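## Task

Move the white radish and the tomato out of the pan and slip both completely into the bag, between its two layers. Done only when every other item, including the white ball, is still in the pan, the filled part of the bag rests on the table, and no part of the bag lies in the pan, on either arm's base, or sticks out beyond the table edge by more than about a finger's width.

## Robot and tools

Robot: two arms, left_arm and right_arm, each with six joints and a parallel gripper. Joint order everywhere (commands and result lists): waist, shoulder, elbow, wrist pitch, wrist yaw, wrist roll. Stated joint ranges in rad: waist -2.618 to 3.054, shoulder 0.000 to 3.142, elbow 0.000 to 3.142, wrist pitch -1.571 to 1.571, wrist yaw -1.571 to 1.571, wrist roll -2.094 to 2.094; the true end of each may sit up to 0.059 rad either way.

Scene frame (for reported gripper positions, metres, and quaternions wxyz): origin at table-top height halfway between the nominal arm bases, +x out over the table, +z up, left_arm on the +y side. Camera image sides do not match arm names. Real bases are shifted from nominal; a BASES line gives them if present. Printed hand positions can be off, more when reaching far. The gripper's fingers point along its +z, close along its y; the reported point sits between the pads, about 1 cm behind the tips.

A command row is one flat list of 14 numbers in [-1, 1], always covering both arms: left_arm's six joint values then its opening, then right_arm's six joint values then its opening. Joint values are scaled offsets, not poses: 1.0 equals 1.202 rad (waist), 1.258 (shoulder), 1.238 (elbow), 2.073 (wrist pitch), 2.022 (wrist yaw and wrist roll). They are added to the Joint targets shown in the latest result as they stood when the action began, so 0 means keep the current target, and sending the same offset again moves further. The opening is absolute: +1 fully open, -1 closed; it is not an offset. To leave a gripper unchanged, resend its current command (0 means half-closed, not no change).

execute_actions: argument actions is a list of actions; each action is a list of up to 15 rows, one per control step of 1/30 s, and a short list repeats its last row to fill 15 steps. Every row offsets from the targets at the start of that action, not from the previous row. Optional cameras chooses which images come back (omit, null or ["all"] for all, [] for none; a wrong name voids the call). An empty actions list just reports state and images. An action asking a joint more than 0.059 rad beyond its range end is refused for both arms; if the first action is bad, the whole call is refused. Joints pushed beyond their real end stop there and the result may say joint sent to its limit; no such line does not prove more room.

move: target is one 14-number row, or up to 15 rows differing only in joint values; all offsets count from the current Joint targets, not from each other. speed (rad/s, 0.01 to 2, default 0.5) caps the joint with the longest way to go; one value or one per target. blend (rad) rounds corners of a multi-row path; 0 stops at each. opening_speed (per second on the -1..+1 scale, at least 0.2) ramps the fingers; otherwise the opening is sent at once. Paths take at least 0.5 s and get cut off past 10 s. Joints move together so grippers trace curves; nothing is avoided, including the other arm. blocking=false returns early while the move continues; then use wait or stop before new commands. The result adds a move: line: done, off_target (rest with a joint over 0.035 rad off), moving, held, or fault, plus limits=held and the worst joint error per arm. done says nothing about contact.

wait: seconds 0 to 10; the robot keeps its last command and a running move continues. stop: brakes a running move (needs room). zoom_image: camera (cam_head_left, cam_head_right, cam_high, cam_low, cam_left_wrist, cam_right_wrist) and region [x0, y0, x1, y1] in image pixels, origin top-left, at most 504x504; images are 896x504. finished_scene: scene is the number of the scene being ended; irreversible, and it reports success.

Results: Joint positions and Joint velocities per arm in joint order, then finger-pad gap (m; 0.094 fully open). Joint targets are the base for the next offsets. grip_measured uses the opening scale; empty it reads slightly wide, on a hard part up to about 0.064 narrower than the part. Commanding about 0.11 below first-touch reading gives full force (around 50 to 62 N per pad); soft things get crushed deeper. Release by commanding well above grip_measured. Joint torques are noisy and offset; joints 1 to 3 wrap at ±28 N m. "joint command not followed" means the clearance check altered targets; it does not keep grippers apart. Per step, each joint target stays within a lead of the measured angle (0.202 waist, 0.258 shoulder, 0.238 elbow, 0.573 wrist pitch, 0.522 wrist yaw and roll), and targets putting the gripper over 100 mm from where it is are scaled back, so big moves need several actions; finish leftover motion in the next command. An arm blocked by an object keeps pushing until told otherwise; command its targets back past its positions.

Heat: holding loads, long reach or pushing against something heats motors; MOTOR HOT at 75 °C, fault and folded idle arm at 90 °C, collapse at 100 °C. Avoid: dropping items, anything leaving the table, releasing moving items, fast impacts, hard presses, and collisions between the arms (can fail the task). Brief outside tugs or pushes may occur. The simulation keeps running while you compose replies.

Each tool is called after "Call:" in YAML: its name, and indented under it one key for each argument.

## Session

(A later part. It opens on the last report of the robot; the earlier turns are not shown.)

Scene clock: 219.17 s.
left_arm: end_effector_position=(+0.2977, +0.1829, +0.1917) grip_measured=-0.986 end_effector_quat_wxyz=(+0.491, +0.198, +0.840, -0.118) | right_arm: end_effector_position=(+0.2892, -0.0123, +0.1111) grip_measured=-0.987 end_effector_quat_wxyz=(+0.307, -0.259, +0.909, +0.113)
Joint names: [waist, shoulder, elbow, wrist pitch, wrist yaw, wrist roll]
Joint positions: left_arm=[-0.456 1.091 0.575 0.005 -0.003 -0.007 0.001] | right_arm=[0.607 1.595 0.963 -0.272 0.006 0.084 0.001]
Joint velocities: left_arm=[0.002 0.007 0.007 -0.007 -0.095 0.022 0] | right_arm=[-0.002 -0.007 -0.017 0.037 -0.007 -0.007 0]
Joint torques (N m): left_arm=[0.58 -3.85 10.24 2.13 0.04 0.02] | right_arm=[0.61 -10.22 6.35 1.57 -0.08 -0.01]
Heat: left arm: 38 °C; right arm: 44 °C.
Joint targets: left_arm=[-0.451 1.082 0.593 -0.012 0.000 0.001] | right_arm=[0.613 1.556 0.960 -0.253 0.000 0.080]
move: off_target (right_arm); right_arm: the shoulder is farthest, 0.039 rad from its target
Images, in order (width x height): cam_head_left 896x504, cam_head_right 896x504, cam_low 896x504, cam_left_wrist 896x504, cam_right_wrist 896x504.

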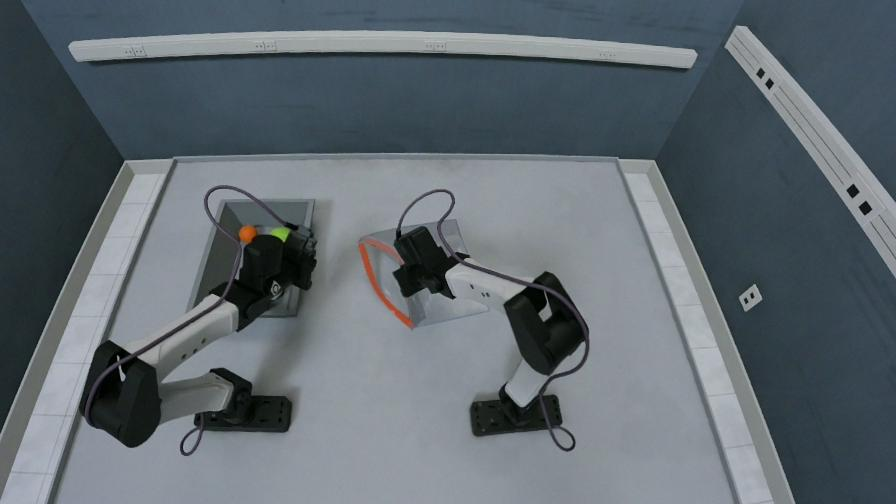

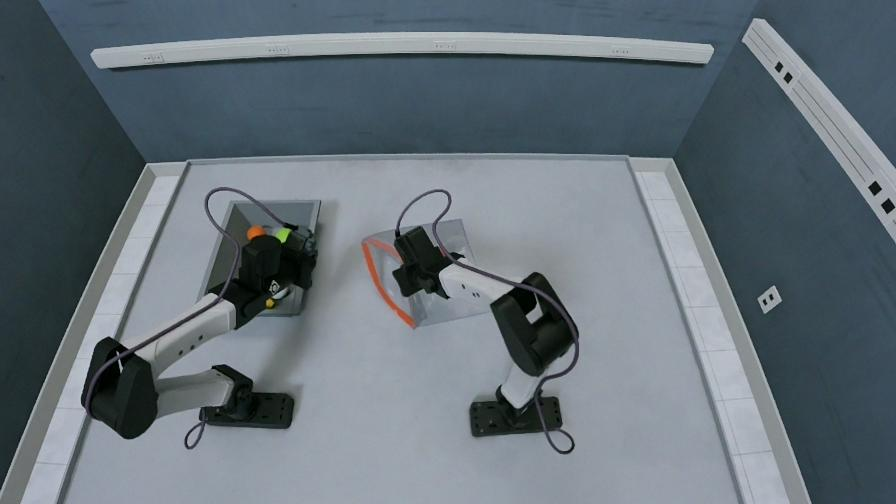

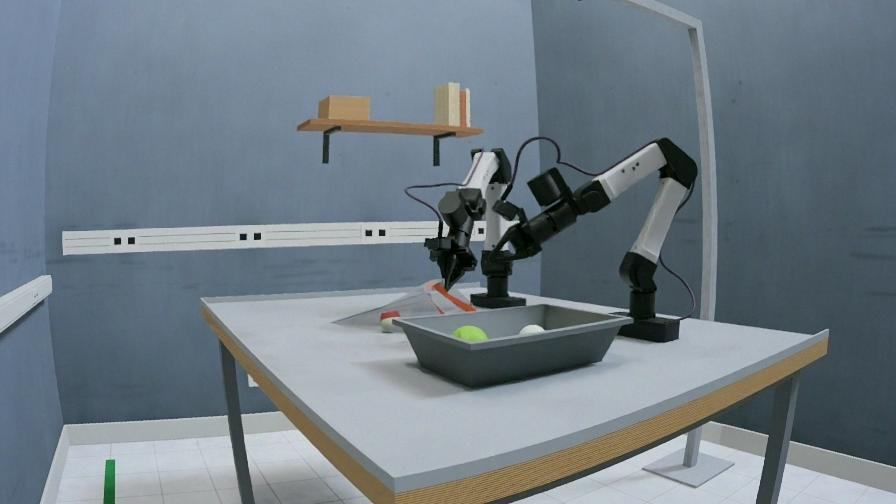

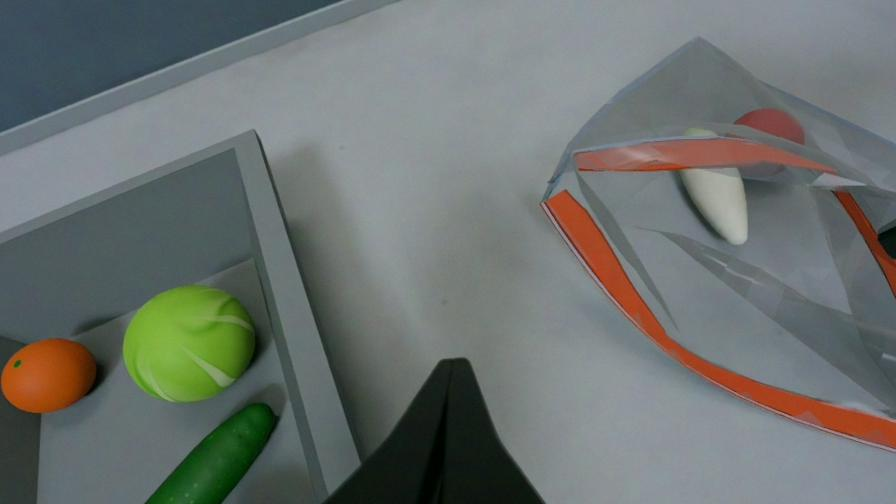

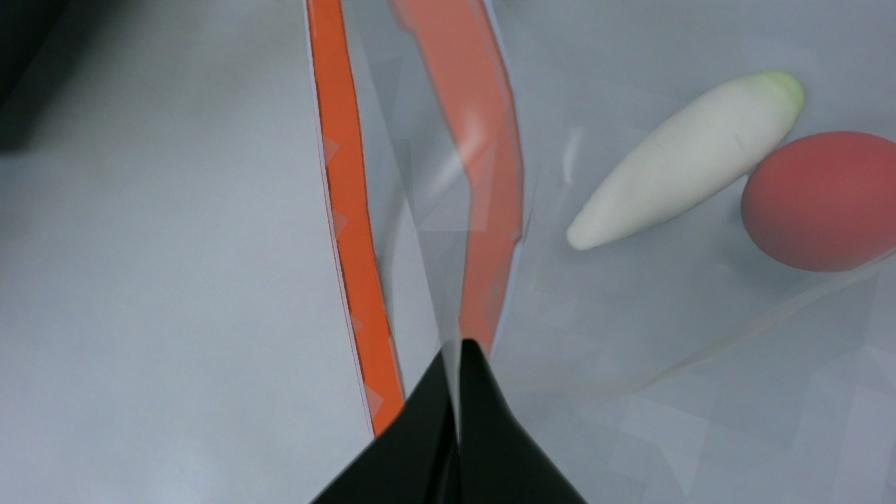

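Call:
move:
  target: [0,0,0,0,0,0,-1,0.035,0.133,-0.112,0.1324,0,0,-1]
  speed: 0.2
  cameras: ["cam_left_wrist","cam_right_wrist"]

Scene clock: 225.57 s.
left_arm: end_effector_position=(+0.2975, +0.1830, +0.1914) grip_measured=-0.986 end_effector_quat_wxyz=(+0.491, +0.198, +0.840, -0.118) | right_arm: end_effector_position=(+0.2801, +0.0025, +0.0550) grip_measured=-0.987 end_effector_quat_wxyz=(+0.312, -0.277, +0.901, +0.123)
Joint names: [waist, shoulder, elbow, wrist pitch, wrist yaw, wrist roll]
Joint positions: left_arm=[-0.456 1.091 0.575 0.004 -0.003 -0.007 0.001] | right_arm=[0.649 1.712 0.824 0.001 0.006 0.084 0.001]
Joint velocities: left_arm=[-0.007 -0.032 -0.002 0.022 -0.007 0.007 0.001] | right_arm=[0.022 0.002 -0.012 -0.007 0.007 -0.007 0.001]
Joint torques (N m): left_arm=[0.64 -3.86 10.21 2.12 0.04 0.02] | right_arm=[0.7 -6.2 5.76 1.58 -0.08 0]
Heat: left arm: 38 °C; right arm: 44 °C.
Joint targets: left_arm=[-0.451 1.082 0.593 -0.012 0.000 0.001] | right_arm=[0.655 1.723 0.821 0.021 0.000 0.080]
move: done
Images, in order (width x height): cam_left_wrist 896x504, cam_right_wrist 896x504.

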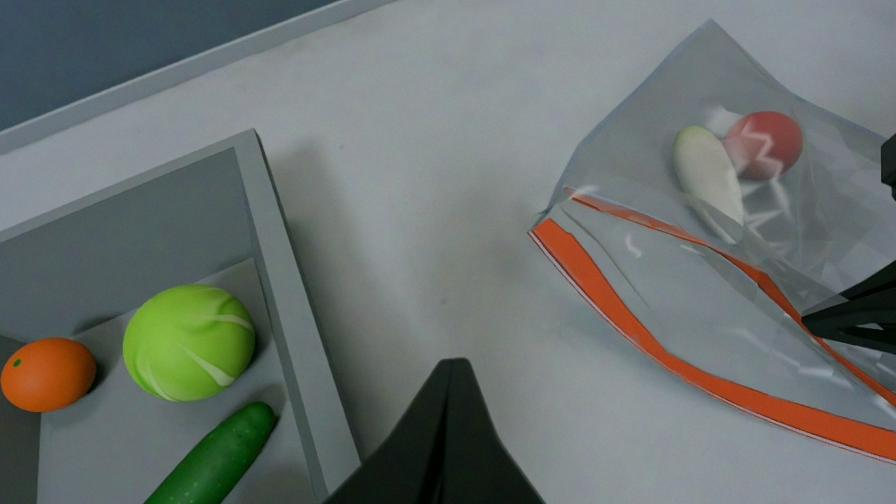

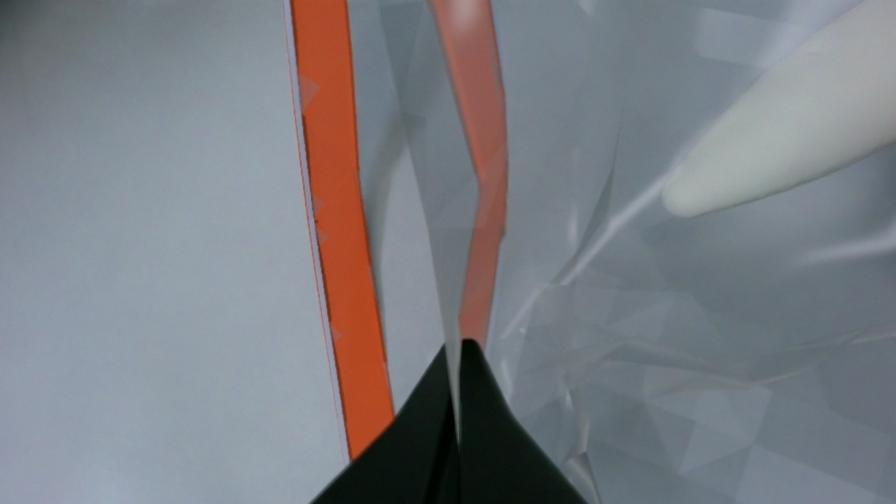

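Call:
move:
  target: [0,0,0,0,0,0,-1,0.025,0.052,-0.033,0.046,0,0,-1]
  speed: 0.15
  cameras: ["cam_left_wrist","cam_right_wrist"]

Scene clock: 227.13 s.
left_arm: end_effector_position=(+0.2975, +0.1830, +0.1914) grip_measured=-0.986 end_effector_quat_wxyz=(+0.491, +0.198, +0.840, -0.118) | right_arm: end_effector_position=(+0.2708, +0.0108, +0.0306) grip_measured=-0.987 end_effector_quat_wxyz=(+0.306, -0.291, +0.898, +0.126)
Joint names: [waist, shoulder, elbow, wrist pitch, wrist yaw, wrist roll]
Joint positions: left_arm=[-0.456 1.091 0.575 0.004 -0.003 -0.007 0.001] | right_arm=[0.679 1.776 0.784 0.097 0.006 0.084 0.001]
Joint velocities: left_arm=[-0.002 0.012 -0.002 0.037 -0.037 0.007 0] | right_arm=[-0.007 0.002 -0.002 0.007 -0.007 -0.007 0]
Joint torques (N m): left_arm=[0.64 -3.85 10.22 2.12 0.03 0.02] | right_arm=[0.8 -6.28 5.27 1.55 -0.08 0]
Heat: left arm: 38 °C; right arm: 43 °C.
Joint targets: left_arm=[-0.451 1.082 0.593 -0.012 0.000 0.001] | right_arm=[0.685 1.788 0.780 0.117 0.000 0.080]
move: done
Images, in order (width x height): cam_left_wrist 896x504, cam_right_wrist 896x504.

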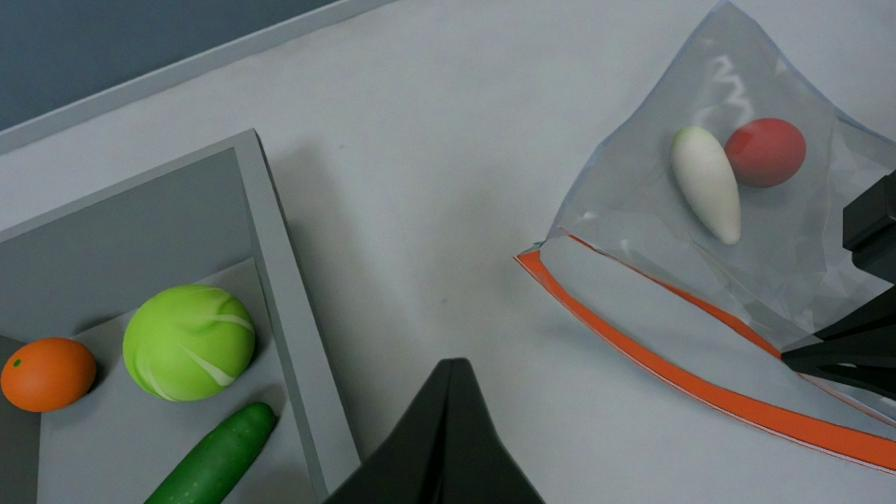

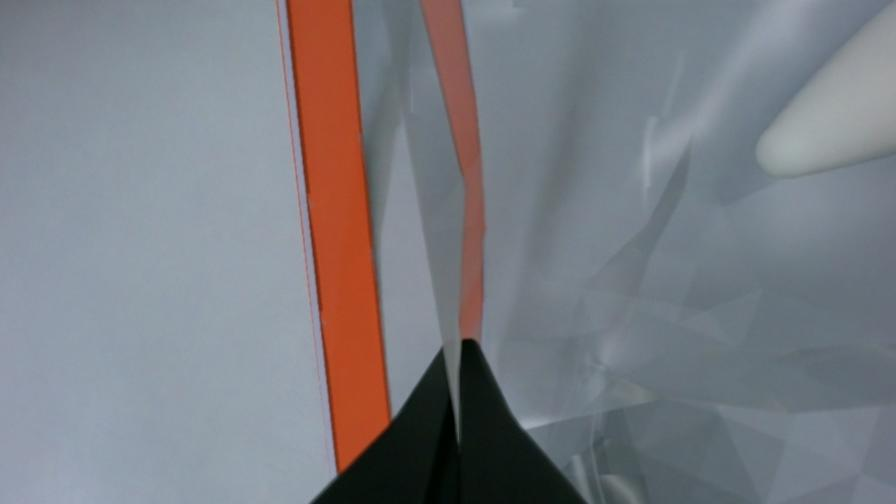

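Call:
move:
  target: [0,0,0,0,0,0,-1,0,0,0,0,0,0,-0.4]
  opening_speed: 0.5
  cameras: ["cam_left_wrist","cam_right_wrist"]

Scene clock: 228.77 s.
left_arm: end_effector_position=(+0.2975, +0.1830, +0.1914) grip_measured=-0.986 end_effector_quat_wxyz=(+0.491, +0.198, +0.840, -0.118) | right_arm: end_effector_position=(+0.2709, +0.0110, +0.0308) grip_measured=-0.401 end_effector_quat_wxyz=(+0.307, -0.291, +0.898, +0.126)
Joint names: [waist, shoulder, elbow, wrist pitch, wrist yaw, wrist roll]
Joint positions: left_arm=[-0.456 1.091 0.575 0.004 -0.003 -0.007 0.001] | right_arm=[0.679 1.776 0.784 0.098 0.006 0.084 0.028]
Joint velocities: left_arm=[0.002 -0.007 -0.007 0.022 0.066 -0.022 -0.001] | right_arm=[0.002 0.002 -0.007 -0.022 -0.066 0.022 0]
Joint torques (N m): left_arm=[0.62 -3.81 10.24 2.11 0.04 0.02] | right_arm=[0.7 -6.26 5.27 1.58 -0.08 0]
Heat: left arm: 38 °C; right arm: 43 °C.
Joint targets: left_arm=[-0.451 1.082 0.593 -0.012 0.000 0.001] | right_arm=[0.685 1.788 0.780 0.116 0.000 0.080]
move: done
Images, in order (width x height): cam_left_wrist 896x504, cam_right_wrist 896x504.

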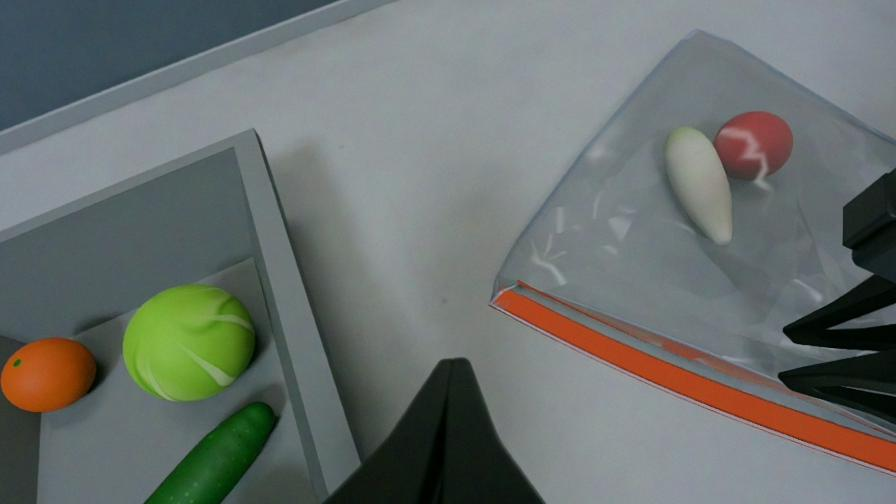

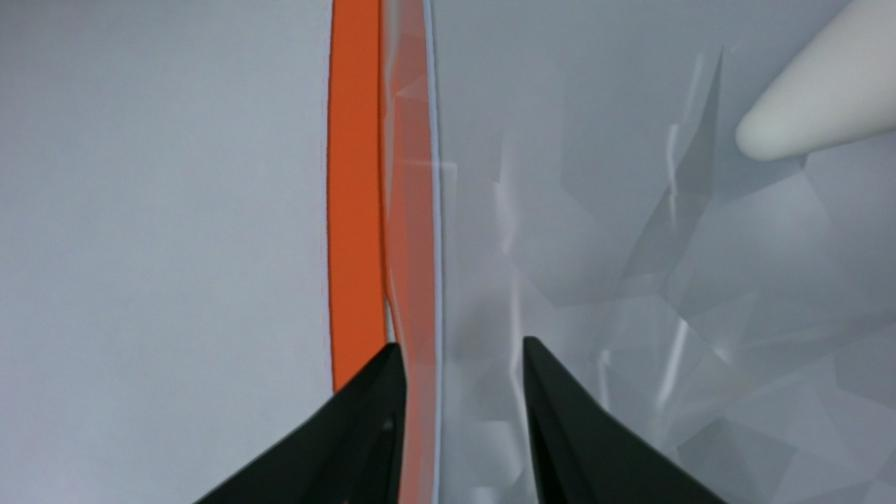

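Call:
move:
  target: [0,0,0,0,0,0,-1,0,-0.184,0.145,-0.178,0,0,-0.4]
  speed: 0.25
  cameras: ["cam_left_wrist","cam_right_wrist","cam_high"]

Scene clock: 231.30 s.
left_arm: end_effector_position=(+0.2975, +0.1830, +0.1914) grip_measured=-0.986 end_effector_quat_wxyz=(+0.491, +0.198, +0.840, -0.118) | right_arm: end_effector_position=(+0.2668, +0.0074, +0.1042) grip_measured=-0.401 end_effector_quat_wxyz=(+0.300, -0.291, +0.900, +0.123)
Joint names: [waist, shoulder, elbow, wrist pitch, wrist yaw, wrist roll]
Joint positions: left_arm=[-0.456 1.091 0.575 0.004 -0.003 -0.007 0.001] | right_arm=[0.679 1.59 0.933 -0.254 0.006 0.084 0.028]
Joint velocities: left_arm=[-0.027 -0.007 -0.002 0.022 0.022 0.037 0.001] | right_arm=[-0.012 0.012 0.012 0.125 -0.037 0.037 0]
Joint torques (N m): left_arm=[0.57 -3.82 10.22 2.12 0.04 0.02] | right_arm=[0.66 -9.59 9.16 1.38 -0.08 0]
Heat: left arm: 38 °C; right arm: 44 °C.
Joint targets: left_arm=[-0.451 1.082 0.593 -0.012 0.000 0.001] | right_arm=[0.685 1.557 0.960 -0.252 0.000 0.080]
move: done
Images, in order (width x height): cam_high 896x504, cam_left_wrist 896x504, cam_right_wrist 896x504.

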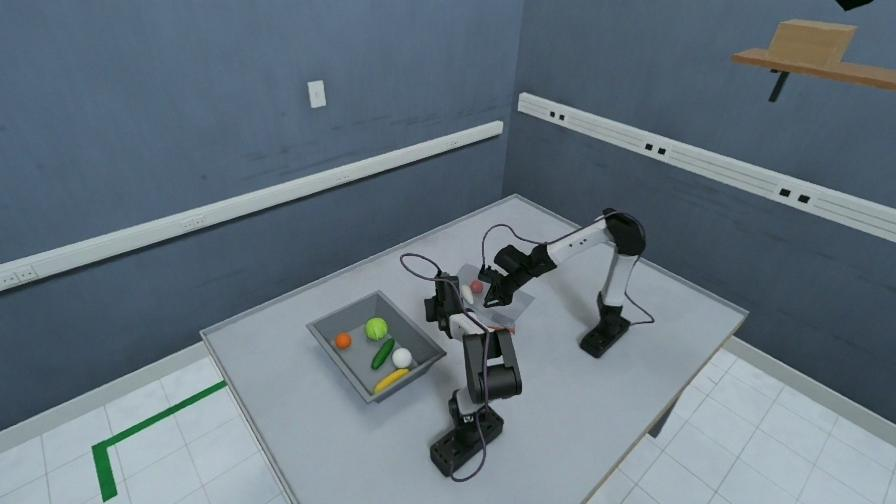

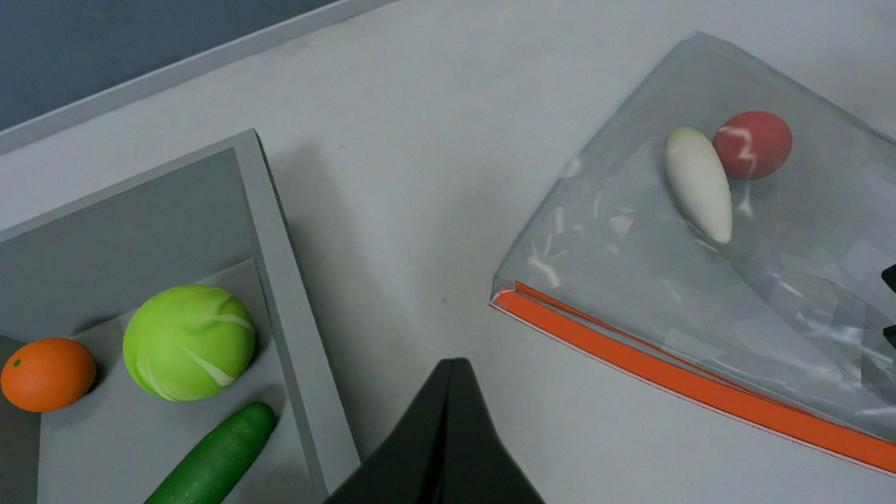

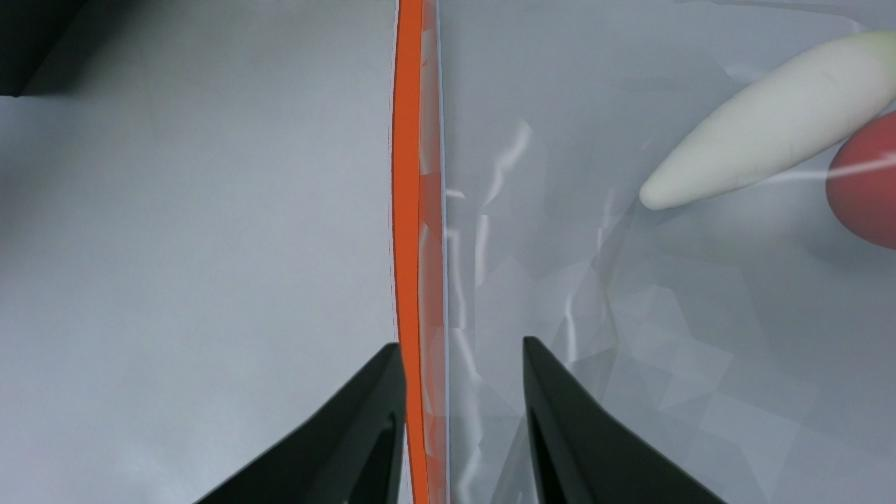

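Call:
finished_scene:
  scene: 1

The scene is finished: the task was done.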